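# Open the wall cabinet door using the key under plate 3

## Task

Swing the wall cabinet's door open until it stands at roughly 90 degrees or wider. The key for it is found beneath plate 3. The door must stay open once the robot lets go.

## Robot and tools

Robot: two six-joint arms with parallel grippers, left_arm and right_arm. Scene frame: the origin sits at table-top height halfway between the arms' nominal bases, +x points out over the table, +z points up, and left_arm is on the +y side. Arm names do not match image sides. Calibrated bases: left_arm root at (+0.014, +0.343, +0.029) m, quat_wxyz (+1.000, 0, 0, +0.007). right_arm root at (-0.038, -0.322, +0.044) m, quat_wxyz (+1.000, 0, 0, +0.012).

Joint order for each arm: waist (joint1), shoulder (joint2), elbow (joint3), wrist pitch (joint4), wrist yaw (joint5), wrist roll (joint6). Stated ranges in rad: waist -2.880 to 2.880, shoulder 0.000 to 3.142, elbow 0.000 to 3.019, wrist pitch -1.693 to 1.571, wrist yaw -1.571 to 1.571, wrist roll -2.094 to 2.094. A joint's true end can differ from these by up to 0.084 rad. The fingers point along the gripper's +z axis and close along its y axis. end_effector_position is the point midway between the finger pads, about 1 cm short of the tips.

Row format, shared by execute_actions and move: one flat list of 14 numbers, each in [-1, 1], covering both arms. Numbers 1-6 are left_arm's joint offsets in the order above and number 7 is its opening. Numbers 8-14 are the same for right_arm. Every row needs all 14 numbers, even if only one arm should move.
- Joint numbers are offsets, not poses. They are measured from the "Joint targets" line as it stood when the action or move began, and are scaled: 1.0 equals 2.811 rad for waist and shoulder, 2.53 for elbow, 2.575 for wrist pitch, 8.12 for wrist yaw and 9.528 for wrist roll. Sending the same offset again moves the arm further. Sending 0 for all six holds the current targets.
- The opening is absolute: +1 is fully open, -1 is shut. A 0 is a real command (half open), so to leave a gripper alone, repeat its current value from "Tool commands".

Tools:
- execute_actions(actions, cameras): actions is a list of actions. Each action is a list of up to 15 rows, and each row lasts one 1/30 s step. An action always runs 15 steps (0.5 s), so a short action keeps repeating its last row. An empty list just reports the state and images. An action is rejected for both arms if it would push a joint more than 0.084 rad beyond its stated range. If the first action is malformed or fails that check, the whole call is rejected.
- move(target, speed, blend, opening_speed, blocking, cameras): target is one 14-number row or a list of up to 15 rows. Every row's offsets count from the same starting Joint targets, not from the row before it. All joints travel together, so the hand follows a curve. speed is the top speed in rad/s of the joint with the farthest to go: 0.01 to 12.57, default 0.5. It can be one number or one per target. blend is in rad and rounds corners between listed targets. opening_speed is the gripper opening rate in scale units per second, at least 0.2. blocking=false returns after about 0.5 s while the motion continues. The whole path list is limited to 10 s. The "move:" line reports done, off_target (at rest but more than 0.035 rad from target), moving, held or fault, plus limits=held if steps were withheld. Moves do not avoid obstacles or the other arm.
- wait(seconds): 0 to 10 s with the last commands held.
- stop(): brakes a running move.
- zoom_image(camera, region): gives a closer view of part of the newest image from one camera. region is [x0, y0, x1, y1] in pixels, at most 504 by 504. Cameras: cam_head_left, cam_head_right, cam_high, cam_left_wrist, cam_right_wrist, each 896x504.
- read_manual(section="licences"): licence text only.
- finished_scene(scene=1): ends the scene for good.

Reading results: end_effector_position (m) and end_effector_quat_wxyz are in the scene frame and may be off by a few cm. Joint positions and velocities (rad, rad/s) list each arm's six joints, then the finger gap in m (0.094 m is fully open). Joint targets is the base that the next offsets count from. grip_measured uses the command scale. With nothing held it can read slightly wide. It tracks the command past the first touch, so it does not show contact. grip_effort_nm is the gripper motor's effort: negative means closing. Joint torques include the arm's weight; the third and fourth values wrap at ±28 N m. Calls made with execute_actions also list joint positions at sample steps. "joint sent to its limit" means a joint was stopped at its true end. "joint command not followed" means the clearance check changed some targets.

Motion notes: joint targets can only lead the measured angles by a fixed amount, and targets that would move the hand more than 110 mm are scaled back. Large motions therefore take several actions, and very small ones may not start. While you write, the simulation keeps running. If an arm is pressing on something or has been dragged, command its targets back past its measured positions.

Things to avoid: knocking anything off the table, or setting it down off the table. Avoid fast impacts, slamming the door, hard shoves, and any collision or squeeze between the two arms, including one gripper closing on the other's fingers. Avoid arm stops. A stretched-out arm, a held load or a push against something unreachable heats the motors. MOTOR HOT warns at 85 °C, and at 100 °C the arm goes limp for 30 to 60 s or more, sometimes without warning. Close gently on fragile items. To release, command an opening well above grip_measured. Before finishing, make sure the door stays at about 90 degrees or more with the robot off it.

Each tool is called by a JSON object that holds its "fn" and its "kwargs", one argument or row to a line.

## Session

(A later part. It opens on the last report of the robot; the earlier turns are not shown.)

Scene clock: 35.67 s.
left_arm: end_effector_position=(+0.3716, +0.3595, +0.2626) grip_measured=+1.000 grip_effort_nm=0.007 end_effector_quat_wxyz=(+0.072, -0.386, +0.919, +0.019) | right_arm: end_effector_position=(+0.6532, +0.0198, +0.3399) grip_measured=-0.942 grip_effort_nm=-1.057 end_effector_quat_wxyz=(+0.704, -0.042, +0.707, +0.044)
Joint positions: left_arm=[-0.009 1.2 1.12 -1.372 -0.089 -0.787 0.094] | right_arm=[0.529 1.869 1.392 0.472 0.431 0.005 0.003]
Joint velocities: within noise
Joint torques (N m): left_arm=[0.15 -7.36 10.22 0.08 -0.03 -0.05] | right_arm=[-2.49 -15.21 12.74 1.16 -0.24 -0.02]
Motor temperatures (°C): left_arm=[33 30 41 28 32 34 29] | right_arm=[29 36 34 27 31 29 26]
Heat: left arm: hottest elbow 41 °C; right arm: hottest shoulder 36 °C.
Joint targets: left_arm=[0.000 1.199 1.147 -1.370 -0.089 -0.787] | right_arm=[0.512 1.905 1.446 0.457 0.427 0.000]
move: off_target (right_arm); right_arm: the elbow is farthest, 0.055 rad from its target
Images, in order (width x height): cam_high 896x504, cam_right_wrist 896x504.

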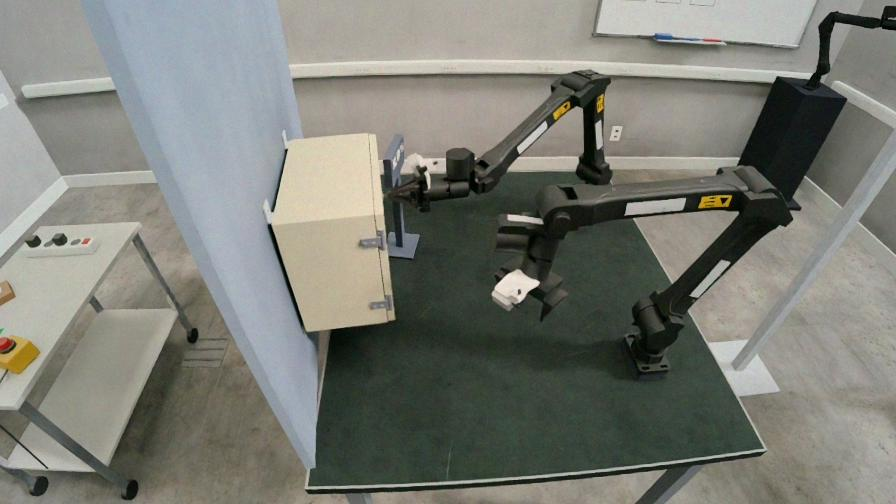

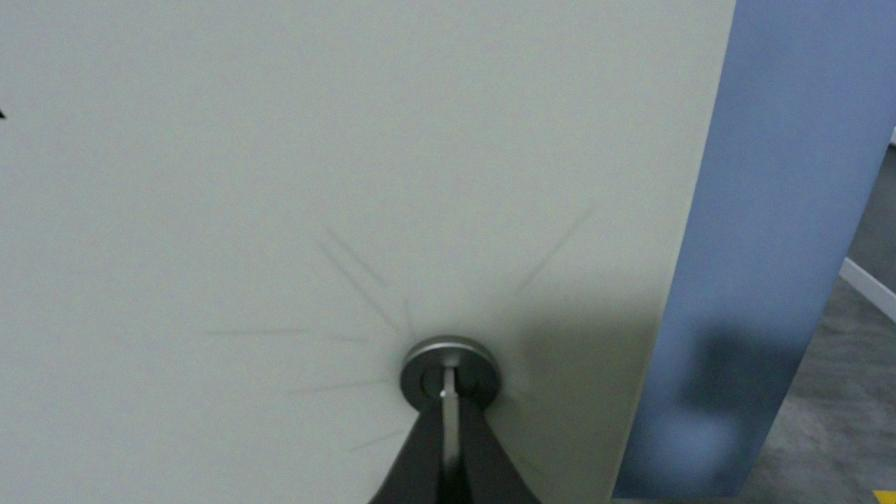

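{"fn": "move", "kwargs": {
  "target": [0,0,0,0,0,0,1, -0.0024,0.0074,0.0126,-0.0044,-0.0008,0,-1],
  "speed": 0.03,
  "cameras": ["cam_right_wrist","cam_high"]
}}

{"fn": "zoom_image", "kwargs": {
  "camera": "cam_right_wrist",
  "region": [380, 290, 520, 440]
}}

{"fn": "zoom_image", "kwargs": {
  "camera": "cam_high",
  "region": [370, 170, 420, 220]
}}

Scene clock: 37.20 s.
left_arm: end_effector_position=(+0.3716, +0.3595, +0.2626) grip_measured=+1.000 grip_effort_nm=-0.002 end_effector_quat_wxyz=(+0.072, -0.386, +0.919, +0.019) | right_arm: end_effector_position=(+0.6618, +0.0209, +0.3404) grip_measured=-0.942 grip_effort_nm=-1.057 end_effector_quat_wxyz=(+0.704, -0.042, +0.708, +0.044)
Joint positions: left_arm=[-0.009 1.2 1.12 -1.372 -0.089 -0.787 0.094] | right_arm=[0.523 1.886 1.42 0.461 0.425 0.005 0.003]
Joint velocities: within noise
Joint torques (N m): left_arm=[0.15 -7.3 10.22 0.06 -0.03 -0.05] | right_arm=[-2.49 -15.33 13.03 1.18 -0.28 -0.03]
Motor temperatures (°C): left_arm=[33 30 41 28 32 34 29] | right_arm=[29 36 34 27 31 29 26]
Heat: left arm: hottest elbow 41 °C; right arm: hottest shoulder 36 °C.
Joint targets: left_arm=[0.000 1.199 1.147 -1.370 -0.089 -0.787] | right_arm=[0.505 1.925 1.478 0.446 0.421 0.000]
move: off_target (right_arm); right_arm: the elbow is farthest, 0.057 rad from its target
Images, in order (width x height): cam_high 896x504, cam_right_wrist 896x504.

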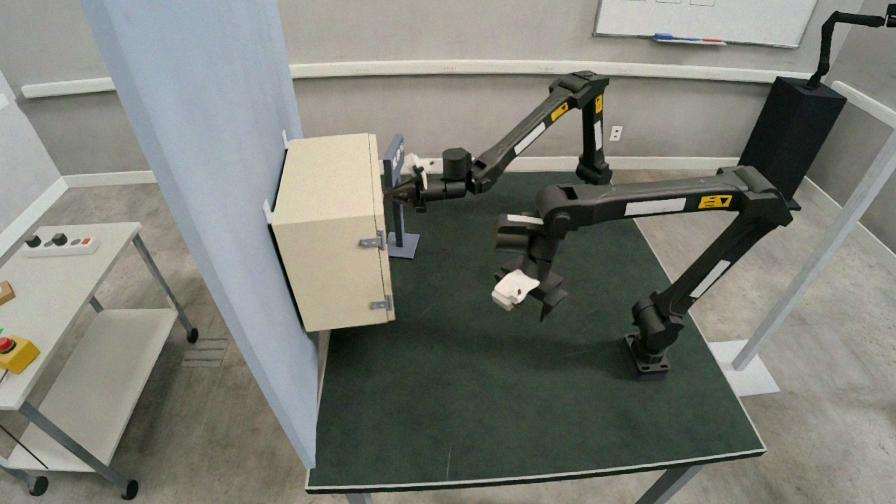

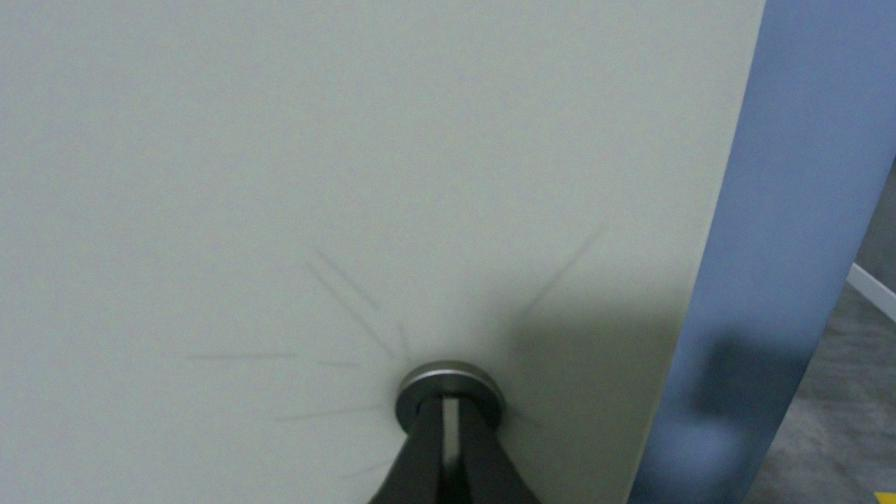

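Scaled by 3.360 from the camera's 896x504 image, which has a finer 1280x720 frame.

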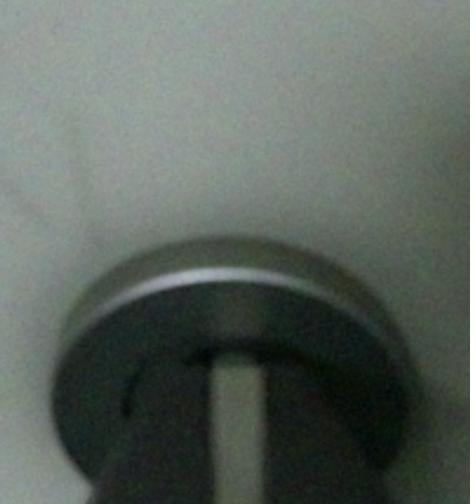

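Scaled by 10.080 from the camera's 896x504 image, which has a finer 1280x720 frame.

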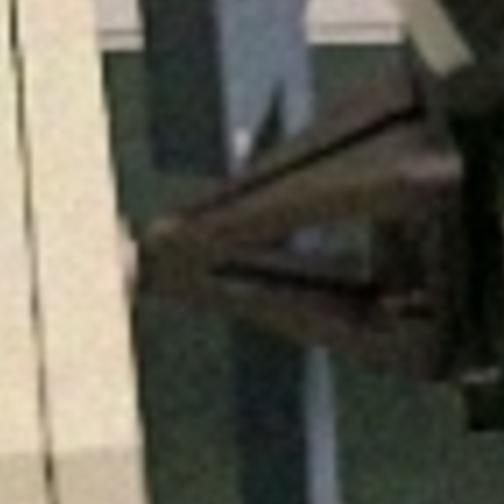

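{"fn": "move", "kwargs": {
  "target": [0,0,0,0,0,0,1, -0.0007,0.0023,0.0039,-0.0014,-0.0003,0,-1],
  "speed": 0.03,
  "cameras": ["cam_right_wrist","cam_high"]
}}

{"fn": "zoom_image", "kwargs": {
  "camera": "cam_right_wrist",
  "region": [380, 290, 520, 440]
}}

{"fn": "zoom_image", "kwargs": {
  "camera": "cam_high",
  "region": [370, 170, 420, 220]
}}

Scene clock: 38.07 s.
left_arm: end_effector_position=(+0.3716, +0.3595, +0.2626) grip_measured=+1.000 grip_effort_nm=0.002 end_effector_quat_wxyz=(+0.072, -0.386, +0.919, +0.019) | right_arm: end_effector_position=(+0.6629, +0.0210, +0.3402) grip_measured=-0.942 grip_effort_nm=-1.057 end_effector_quat_wxyz=(+0.704, -0.042, +0.708, +0.044)
Joint positions: left_arm=[-0.009 1.2 1.12 -1.372 -0.089 -0.787 0.094] | right_arm=[0.523 1.889 1.424 0.458 0.425 0.005 0.003]
Joint velocities: within noise
Joint torques (N m): left_arm=[0.15 -7.3 10.22 0.05 -0.03 -0.05] | right_arm=[-2.61 -15.03 13.5 1.13 -0.35 -0.02]
Motor temperatures (°C): left_arm=[33 30 41 28 32 34 29] | right_arm=[29 36 34 27 31 29 26]
Heat: left arm: hottest elbow 41 °C; right arm: hottest shoulder 36 °C.
Joint targets: left_arm=[0.000 1.199 1.147 -1.370 -0.089 -0.787] | right_arm=[0.503 1.932 1.488 0.442 0.418 0.000]
move: off_target (right_arm); right_arm: the elbow is farthest, 0.064 rad from its target
Images, in order (width x height): cam_high 896x504, cam_right_wrist 896x504.

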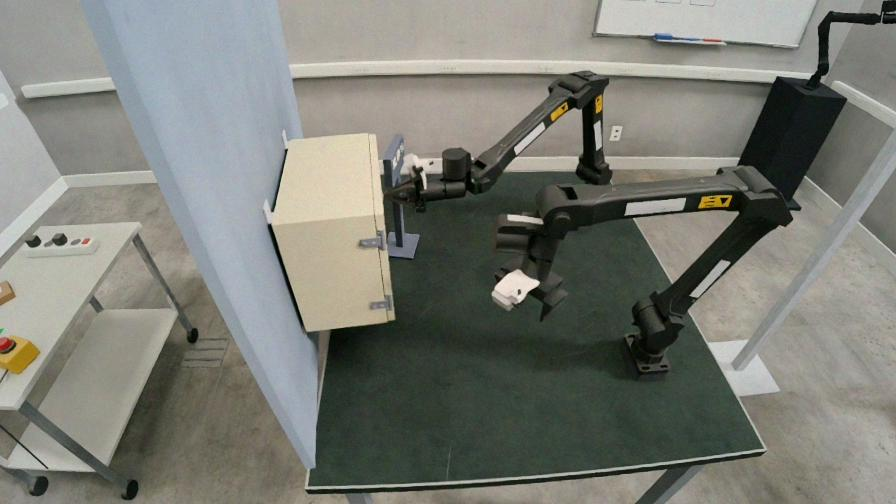

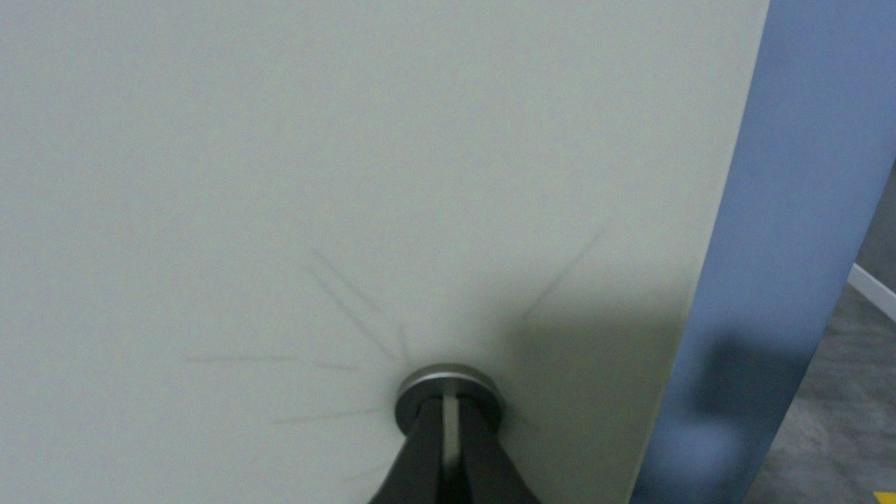

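Scaled by 3.360 from the camera's 896x504 image, which has a finer 1280x720 frame.

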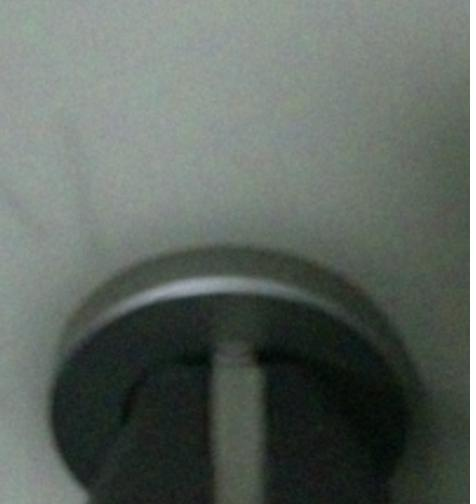

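Scaled by 10.080 from the camera's 896x504 image, which has a finer 1280x720 frame.

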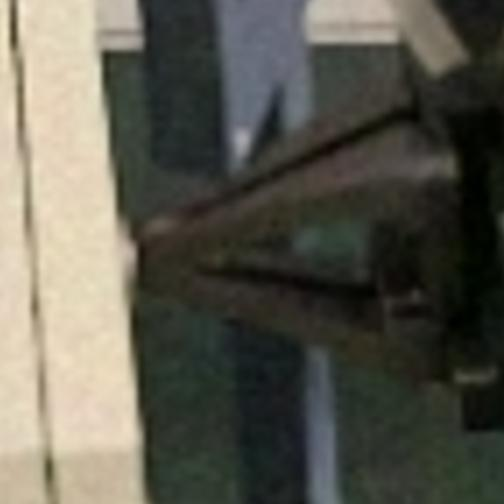

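{"fn": "move", "kwargs": {
  "target": [0,0,0,0,0,0,1, 0,0,0,0,0,0.0525,-1],
  "speed": 0.5,
  "cameras": ["cam_right_wrist"]
}}

Scene clock: 40.13 s.
left_arm: end_effector_position=(+0.3716, +0.3595, +0.2626) grip_measured=+1.000 grip_effort_nm=-0.002 end_effector_quat_wxyz=(+0.072, -0.386, +0.919, +0.019) | right_arm: end_effector_position=(+0.6630, +0.0211, +0.3402) grip_measured=-0.942 grip_effort_nm=-1.062 end_effector_quat_wxyz=(+0.674, +0.124, +0.699, +0.206)
Joint positions: left_arm=[-0.009 1.2 1.12 -1.372 -0.089 -0.787 0.094] | right_arm=[0.523 1.889 1.425 0.456 0.424 0.476 0.003]
Joint velocities: within noise
Joint torques (N m): left_arm=[0.09 -7.24 10.24 0.05 -0.02 -0.04] | right_arm=[-2.55 -14.97 13.42 1.2 -0.36 0.26]
Motor temperatures (°C): left_arm=[33 30 41 28 32 34 29] | right_arm=[29 37 34 27 31 29 26]
Heat: left arm: hottest elbow 41 °C; right arm: hottest shoulder 37 °C.
Joint targets: left_arm=[0.000 1.199 1.147 -1.370 -0.089 -0.787] | right_arm=[0.503 1.932 1.488 0.442 0.418 0.501]
move: off_target (right_arm); right_arm: the elbow is farthest, 0.063 rad from its target
Images, in order (width x height): cam_right_wrist 896x504.

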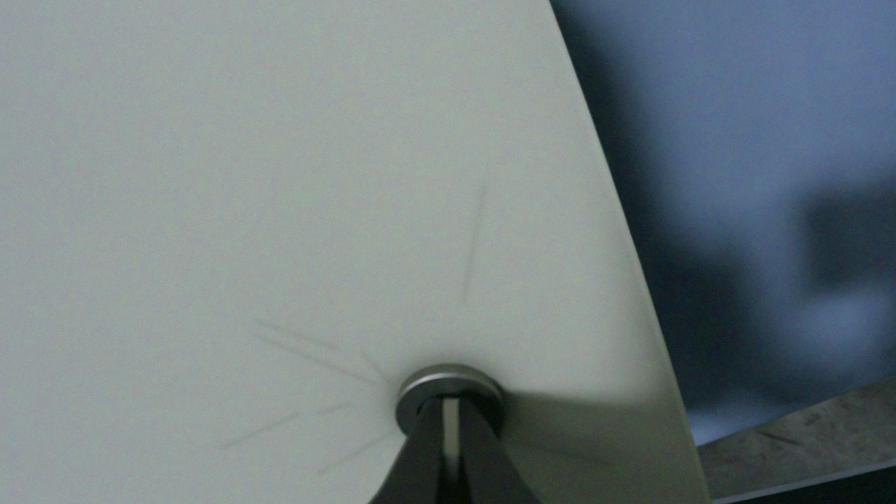

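{"fn": "move", "kwargs": {
  "target": [0,0,0,0,0,0,1, 0,0,0,0,0,0.113,-1],
  "speed": 0.7,
  "cameras": ["cam_right_wrist"]
}}

Scene clock: 42.77 s.
left_arm: end_effector_position=(+0.3716, +0.3595, +0.2626) grip_measured=+1.000 grip_effort_nm=0.002 end_effector_quat_wxyz=(+0.072, -0.386, +0.919, +0.019) | right_arm: end_effector_position=(+0.6630, +0.0214, +0.3402) grip_measured=-0.941 grip_effort_nm=-1.057 end_effector_quat_wxyz=(+0.473, +0.463, +0.538, +0.522)
Joint positions: left_arm=[-0.009 1.2 1.12 -1.372 -0.089 -0.787 0.094] | right_arm=[0.523 1.889 1.425 0.456 0.423 1.548 0.003]
Joint velocities: within noise
Joint torques (N m): left_arm=[0.21 -7.24 10.22 0.06 -0.03 -0.04] | right_arm=[-2.61 -14.92 13.42 1.2 -0.28 0.27]
Motor temperatures (°C): left_arm=[33 30 41 28 32 34 29] | right_arm=[29 37 34 27 31 29 26]
Heat: left arm: hottest elbow 41 °C; right arm: hottest shoulder 37 °C.
Joint targets: left_arm=[0.000 1.199 1.147 -1.370 -0.089 -0.787] | right_arm=[0.503 1.932 1.488 0.442 0.418 1.577]
move: off_target (right_arm); right_arm: the elbow is farthest, 0.063 rad from its target
Images, in order (width x height): cam_right_wrist 896x504.

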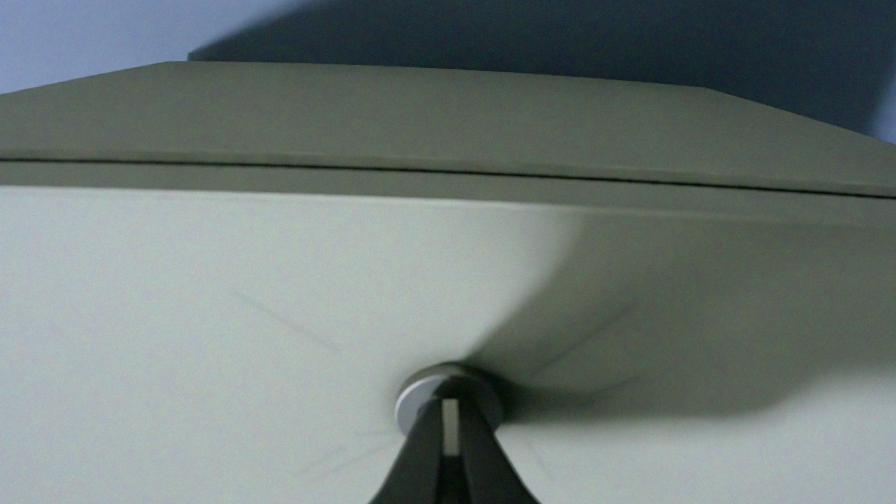

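{"fn": "move", "kwargs": {
  "target": [0,0,0,0,0,0,1, 0.0242,-0.0263,-0.0395,0.0144,0.0156,0,-1],
  "speed": 0.06
}}

Scene clock: 46.03 s.
left_arm: end_effector_position=(+0.3716, +0.3595, +0.2626) grip_measured=+1.000 grip_effort_nm=0.002 end_effector_quat_wxyz=(+0.072, -0.386, +0.919, +0.019) | right_arm: end_effector_position=(+0.6456, +0.0212, +0.3405) grip_measured=-0.942 grip_effort_nm=-1.053 end_effector_quat_wxyz=(+0.494, +0.486, +0.518, +0.502)
Joint positions: left_arm=[-0.009 1.2 1.12 -1.372 -0.089 -0.787 0.094] | right_arm=[0.558 1.869 1.397 0.462 0.542 1.553 0.003]
Joint velocities: within noise
Joint torques (N m): left_arm=[0.09 -7.3 10.19 0.06 -0.02 -0.04] | right_arm=[-0.32 -19.02 7.95 2.54 0.02 0.2]
Motor temperatures (°C): left_arm=[33 30 42 28 32 34 29] | right_arm=[29 37 34 27 31 29 27]
Heat: left arm: hottest elbow 42 °C; right arm: hottest shoulder 37 °C.
Joint targets: left_arm=[0.000 1.199 1.147 -1.370 -0.089 -0.787] | right_arm=[0.571 1.858 1.388 0.479 0.545 1.577]
move: done

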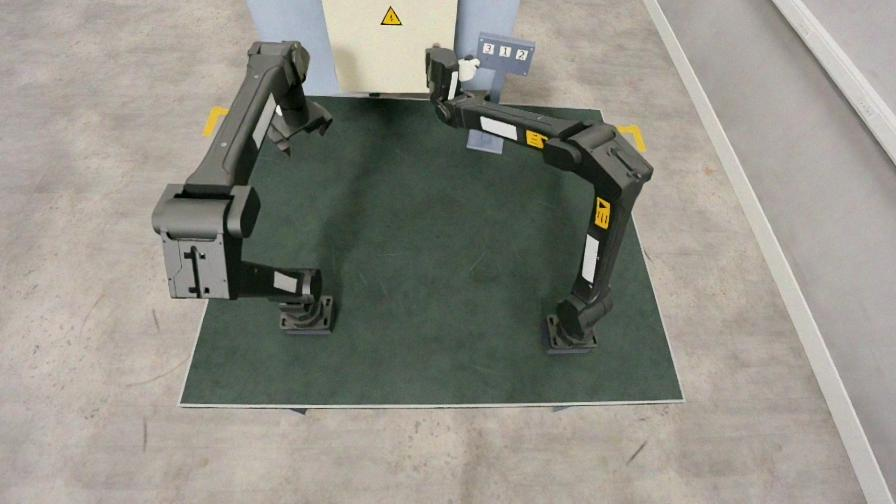

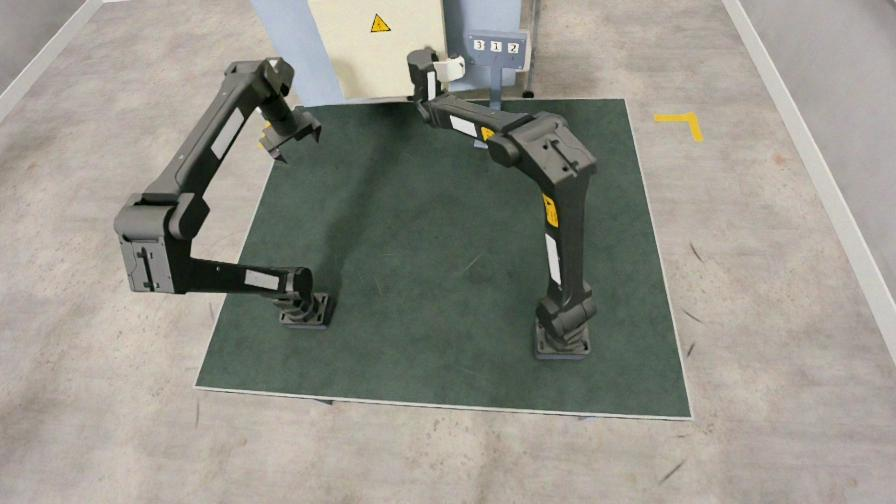

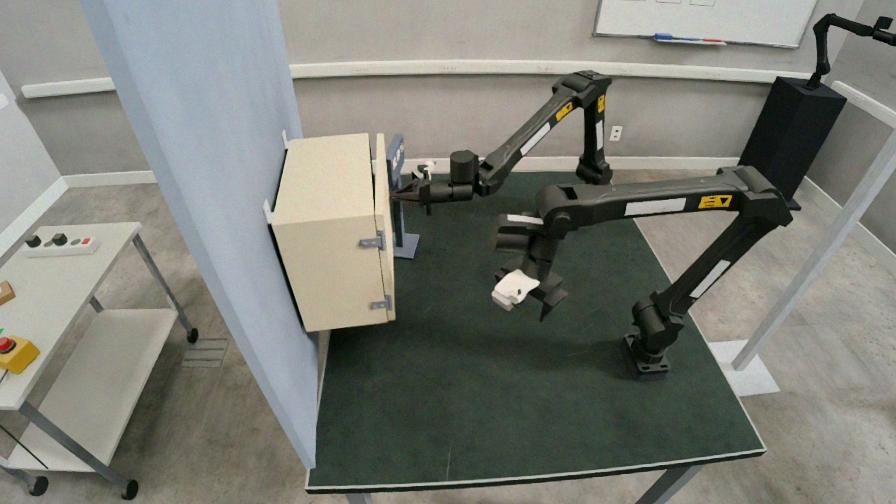

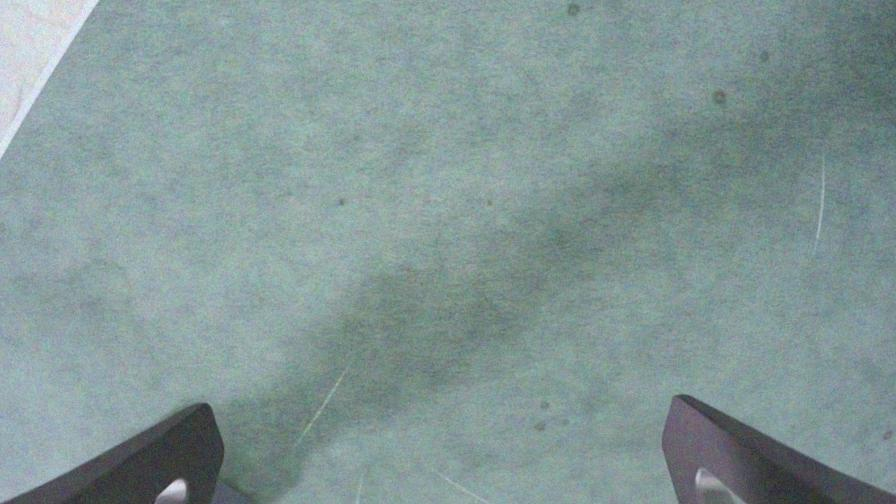

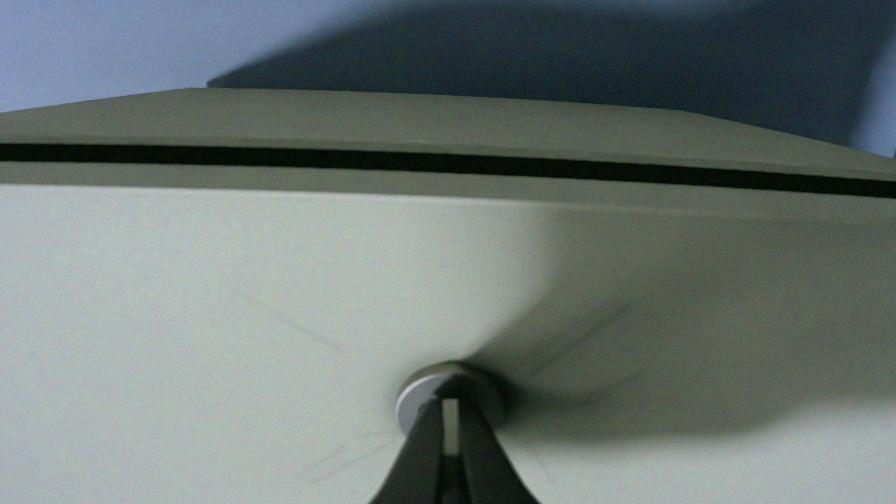

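{"fn": "move", "kwargs": {
  "target": [
    [0,0,0,0,0,0,1, 0.0217,-0.0089,-0.0154,0.0047,0.0223,0,-1],
    [0,0,0,0,0,0,1, 0.0498,-0.0117,-0.0202,0.0062,0.0505,0,-1]
  ],
  "speed": 0.15,
  "blend": 0.03
}}

Scene clock: 49.33 s.
left_arm: end_effector_position=(+0.3716, +0.3595, +0.2626) grip_measured=+1.000 grip_effort_nm=-0.002 end_effector_quat_wxyz=(+0.072, -0.386, +0.919, +0.019) | right_arm: end_effector_position=(+0.5774, +0.0314, +0.3392) grip_measured=-0.942 grip_effort_nm=-1.057 end_effector_quat_wxyz=(+0.557, +0.551, +0.448, +0.429)
Joint positions: left_arm=[-0.009 1.2 1.12 -1.372 -0.089 -0.787 0.094] | right_arm=[0.697 1.832 1.339 0.476 0.952 1.558 0.003]
Joint velocities: within noise
Joint torques (N m): left_arm=[0.15 -7.36 10.22 0.05 -0.03 -0.04] | right_arm=[-0.26 -17.73 8.21 2.47 0.04 0.14]
Motor temperatures (°C): left_arm=[33 30 42 28 32 34 29] | right_arm=[29 37 34 27 31 29 27]
Heat: left arm: hottest elbow 42 °C; right arm: hottest shoulder 37 °C.
Joint targets: left_arm=[0.000 1.199 1.147 -1.370 -0.089 -0.787] | right_arm=[0.711 1.825 1.337 0.495 0.955 1.577]
move: done

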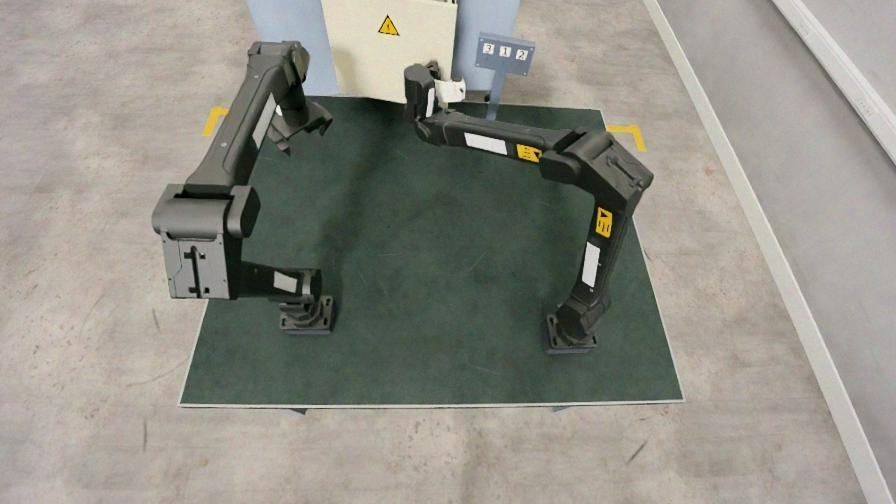

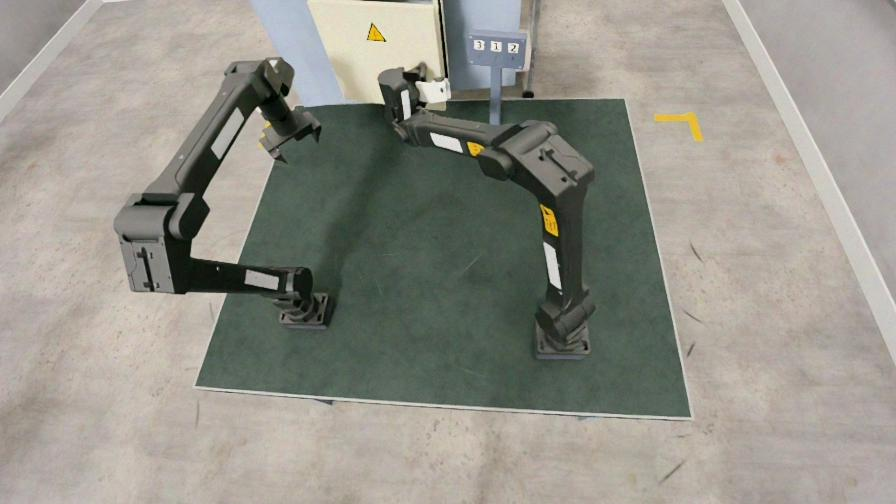

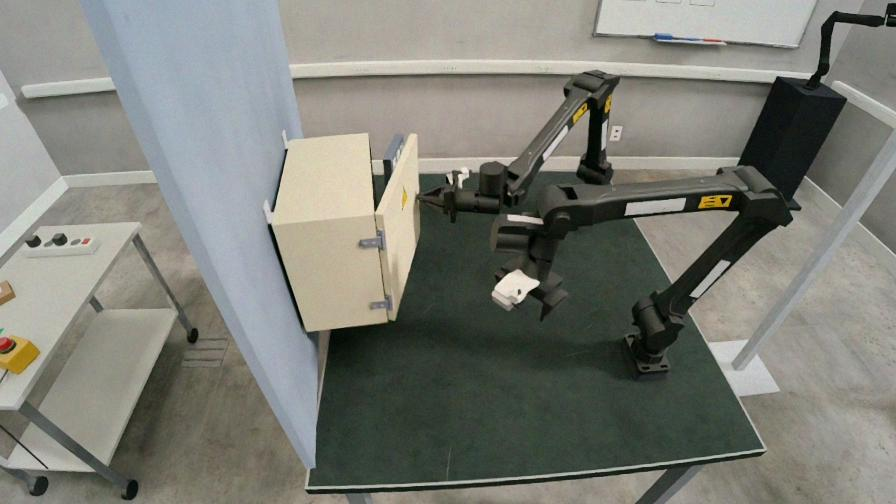

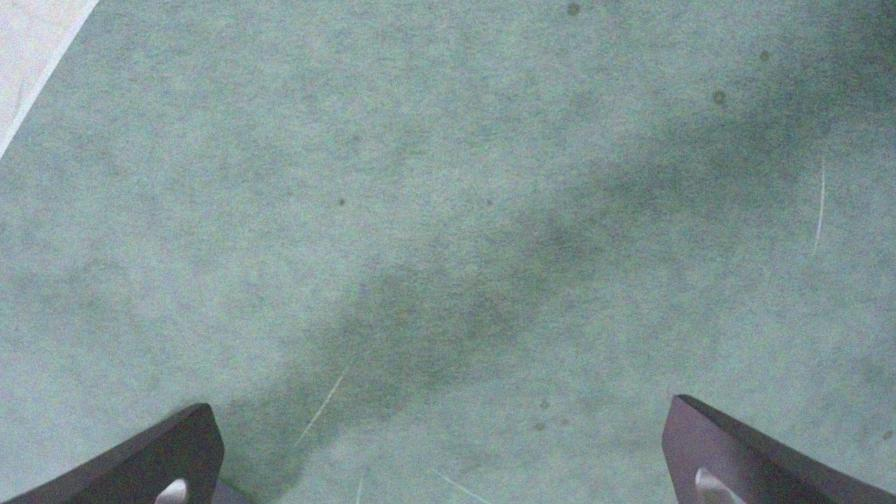

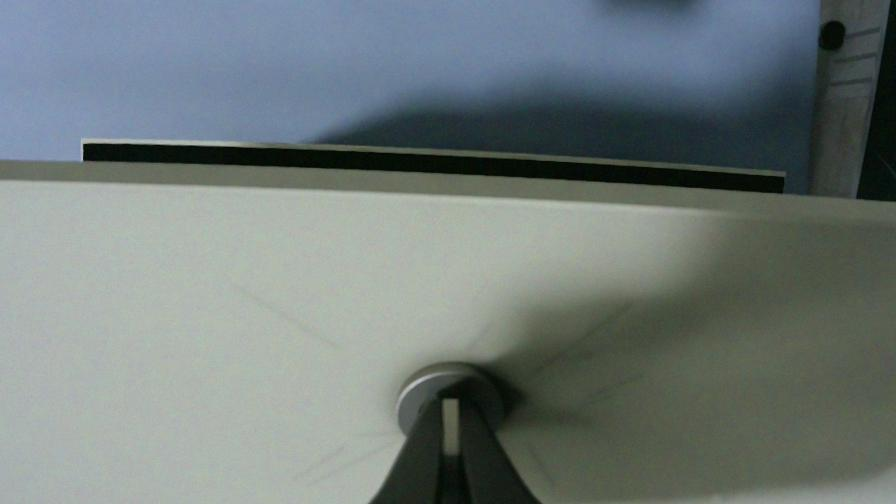

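{"fn": "move", "kwargs": {
  "target": [
    [0.15,0,0,0,0,0,1, 0.0277,0.0107,0.0170,-0.0058,0.0281,0,-1],
    [0.32,0,0,0,0,0,1, 0.0612,0.0374,0.0565,-0.0214,0.0642,0,-1]
  ],
  "speed": [0.3,0.3],
  "blend": 0.03
}}

Scene clock: 53.13 s.
left_arm: end_effector_position=(+0.2236, +0.6334, +0.2626) grip_measured=+1.000 grip_effort_nm=-0.002 end_effector_quat_wxyz=(-0.057, +0.748, -0.660, -0.048) | right_arm: end_effector_position=(+0.4926, +0.0712, +0.3381) grip_measured=-0.942 grip_effort_nm=-1.057 end_effector_quat_wxyz=(+0.624, +0.619, +0.344, +0.331)
Joint positions: left_arm=[0.891 1.2 1.12 -1.372 -0.089 -0.787 0.094] | right_arm=[0.877 1.894 1.426 0.454 1.477 1.566 0.003]
Joint velocities: within noise
Joint torques (N m): left_arm=[-0.03 -7.3 10.22 0.06 -0.03 -0.05] | right_arm=[-0.79 -14.97 12.23 0.61 -0.11 0.07]
Motor temperatures (°C): left_arm=[33 30 42 28 32 34 29] | right_arm=[29 37 34 27 30 29 27]
Heat: left arm: hottest elbow 42 °C; right arm: hottest shoulder 37 °C.
Joint targets: left_arm=[0.900 1.199 1.147 -1.370 -0.089 -0.787] | right_arm=[0.883 1.930 1.480 0.440 1.476 1.577]
move: off_target (right_arm); right_arm: the elbow is farthest, 0.054 rad from its target

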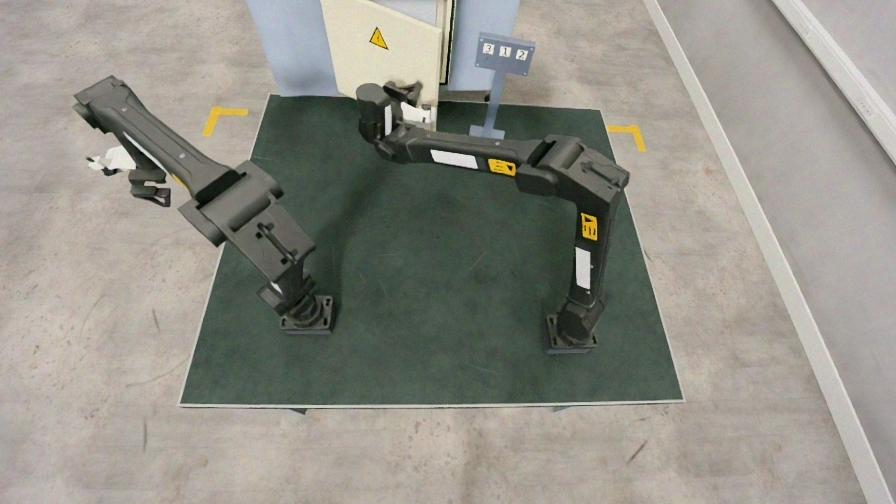

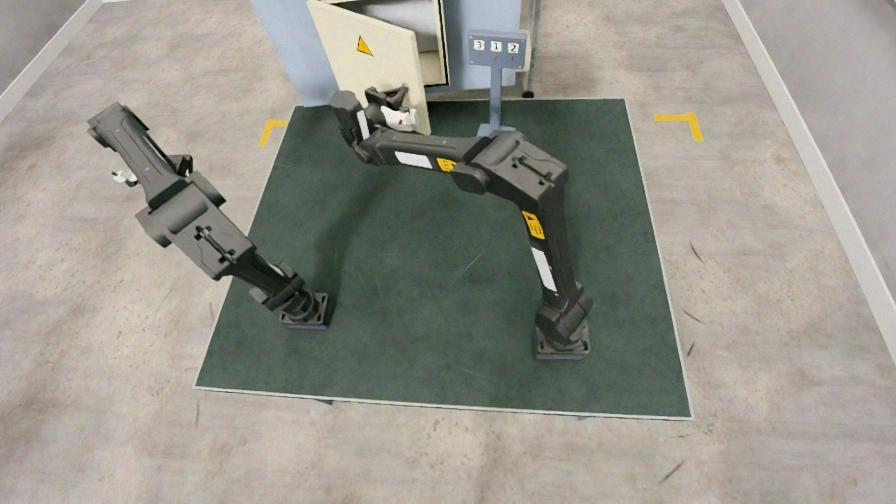

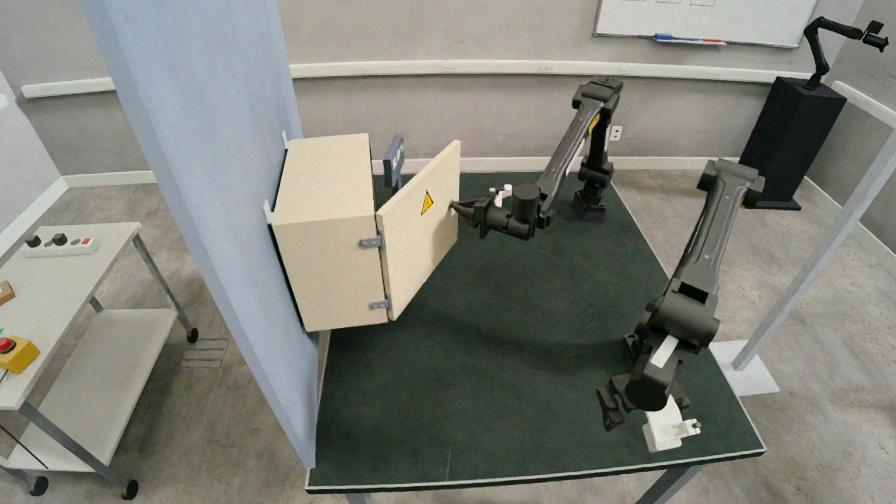

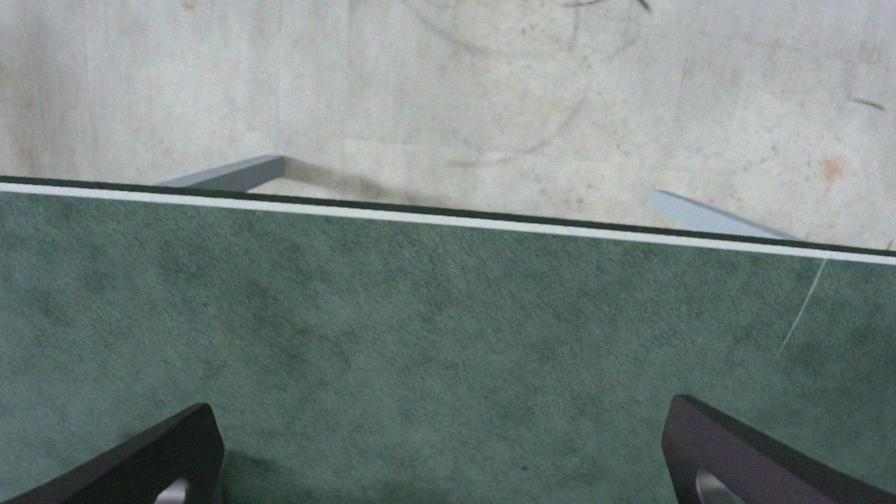

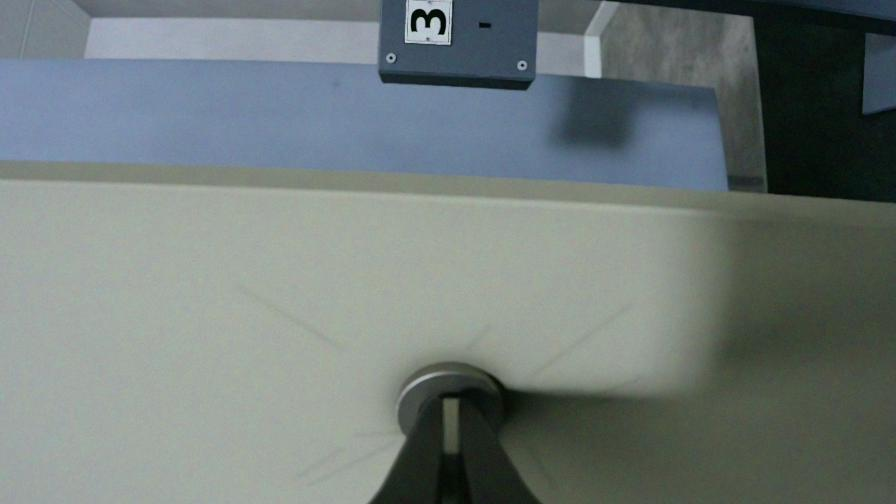

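{"fn": "move", "kwargs": {
  "target": [
    [0,0,0,0,0,0,1, 0,0,0,0,0,0,-0.2],
    [0,0,0,0,0,0,1, 0.0245,-0.0142,-0.0198,0.0058,0.0083,0,-0.2]
  ],
  "speed": 0.12,
  "cameras": ["cam_right_wrist","cam_high","cam_head_right"]
}}

Scene clock: 55.10 s.
left_arm: end_effector_position=(+0.2236, +0.6334, +0.2626) grip_measured=+1.000 grip_effort_nm=0.002 end_effector_quat_wxyz=(-0.057, +0.748, -0.660, -0.048) | right_arm: end_effector_position=(+0.4602, +0.0989, +0.3400) grip_measured=-0.202 grip_effort_nm=0.071 end_effector_quat_wxyz=(+0.623, +0.619, +0.342, +0.334)
Joint positions: left_arm=[0.891 1.2 1.12 -1.372 -0.089 -0.787 0.094] | right_arm=[0.945 1.898 1.436 0.453 1.542 1.566 0.037]
Joint velocities: within noise
Joint torques (N m): left_arm=[0.03 -7.36 10.22 0.06 -0.03 -0.05] | right_arm=[-0.91 -18.49 7.65 1.22 -0.02 0.07]
Motor temperatures (°C): left_arm=[33 30 42 28 32 34 29] | right_arm=[29 37 34 27 30 29 27]
Heat: left arm: hottest elbow 42 °C; right arm: hottest shoulder 37 °C.
Joint targets: left_arm=[0.900 1.199 1.147 -1.370 -0.089 -0.787] | right_arm=[0.952 1.890 1.430 0.455 1.544 1.577]
move: done
Images, in order (width x height): cam_head_right 896x504, cam_high 896x504, cam_right_wrist 896x504.

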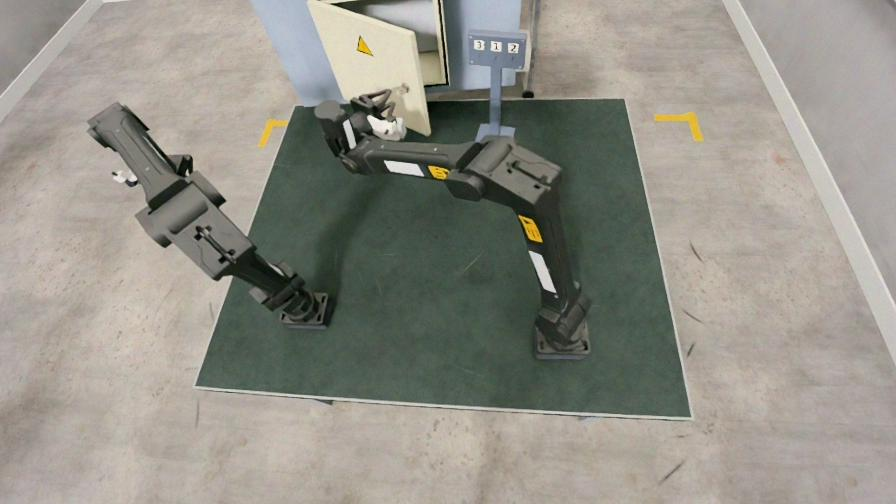

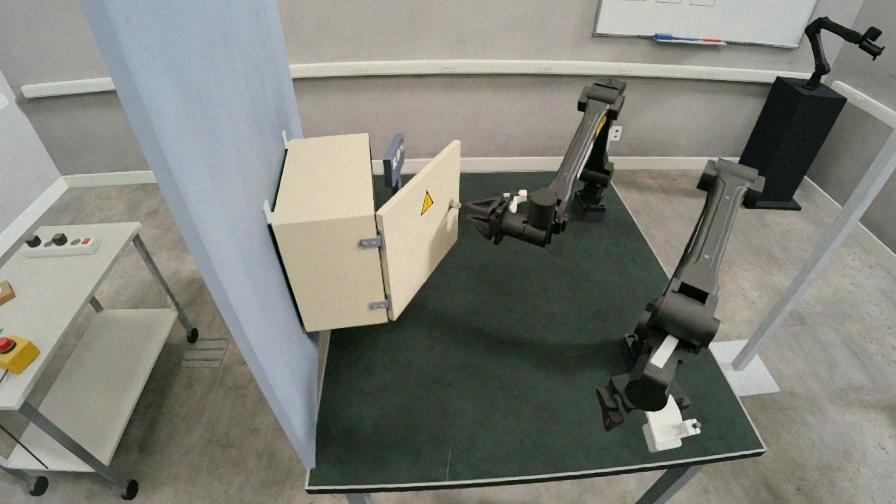

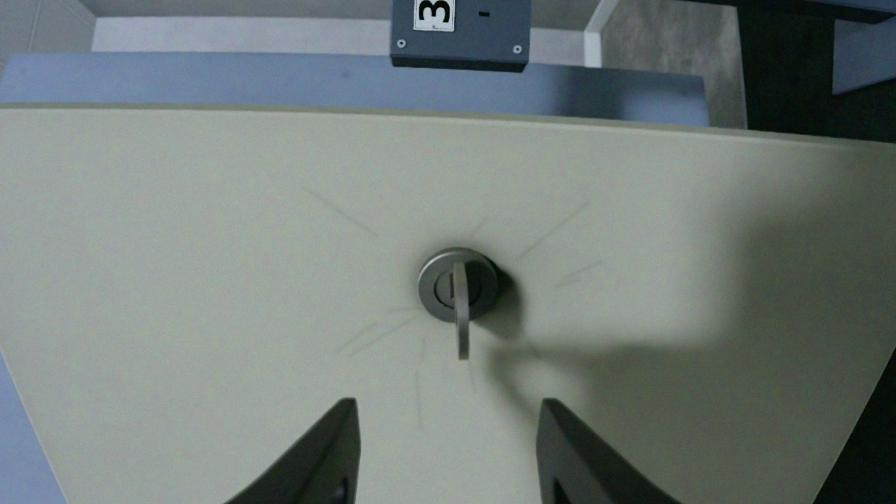

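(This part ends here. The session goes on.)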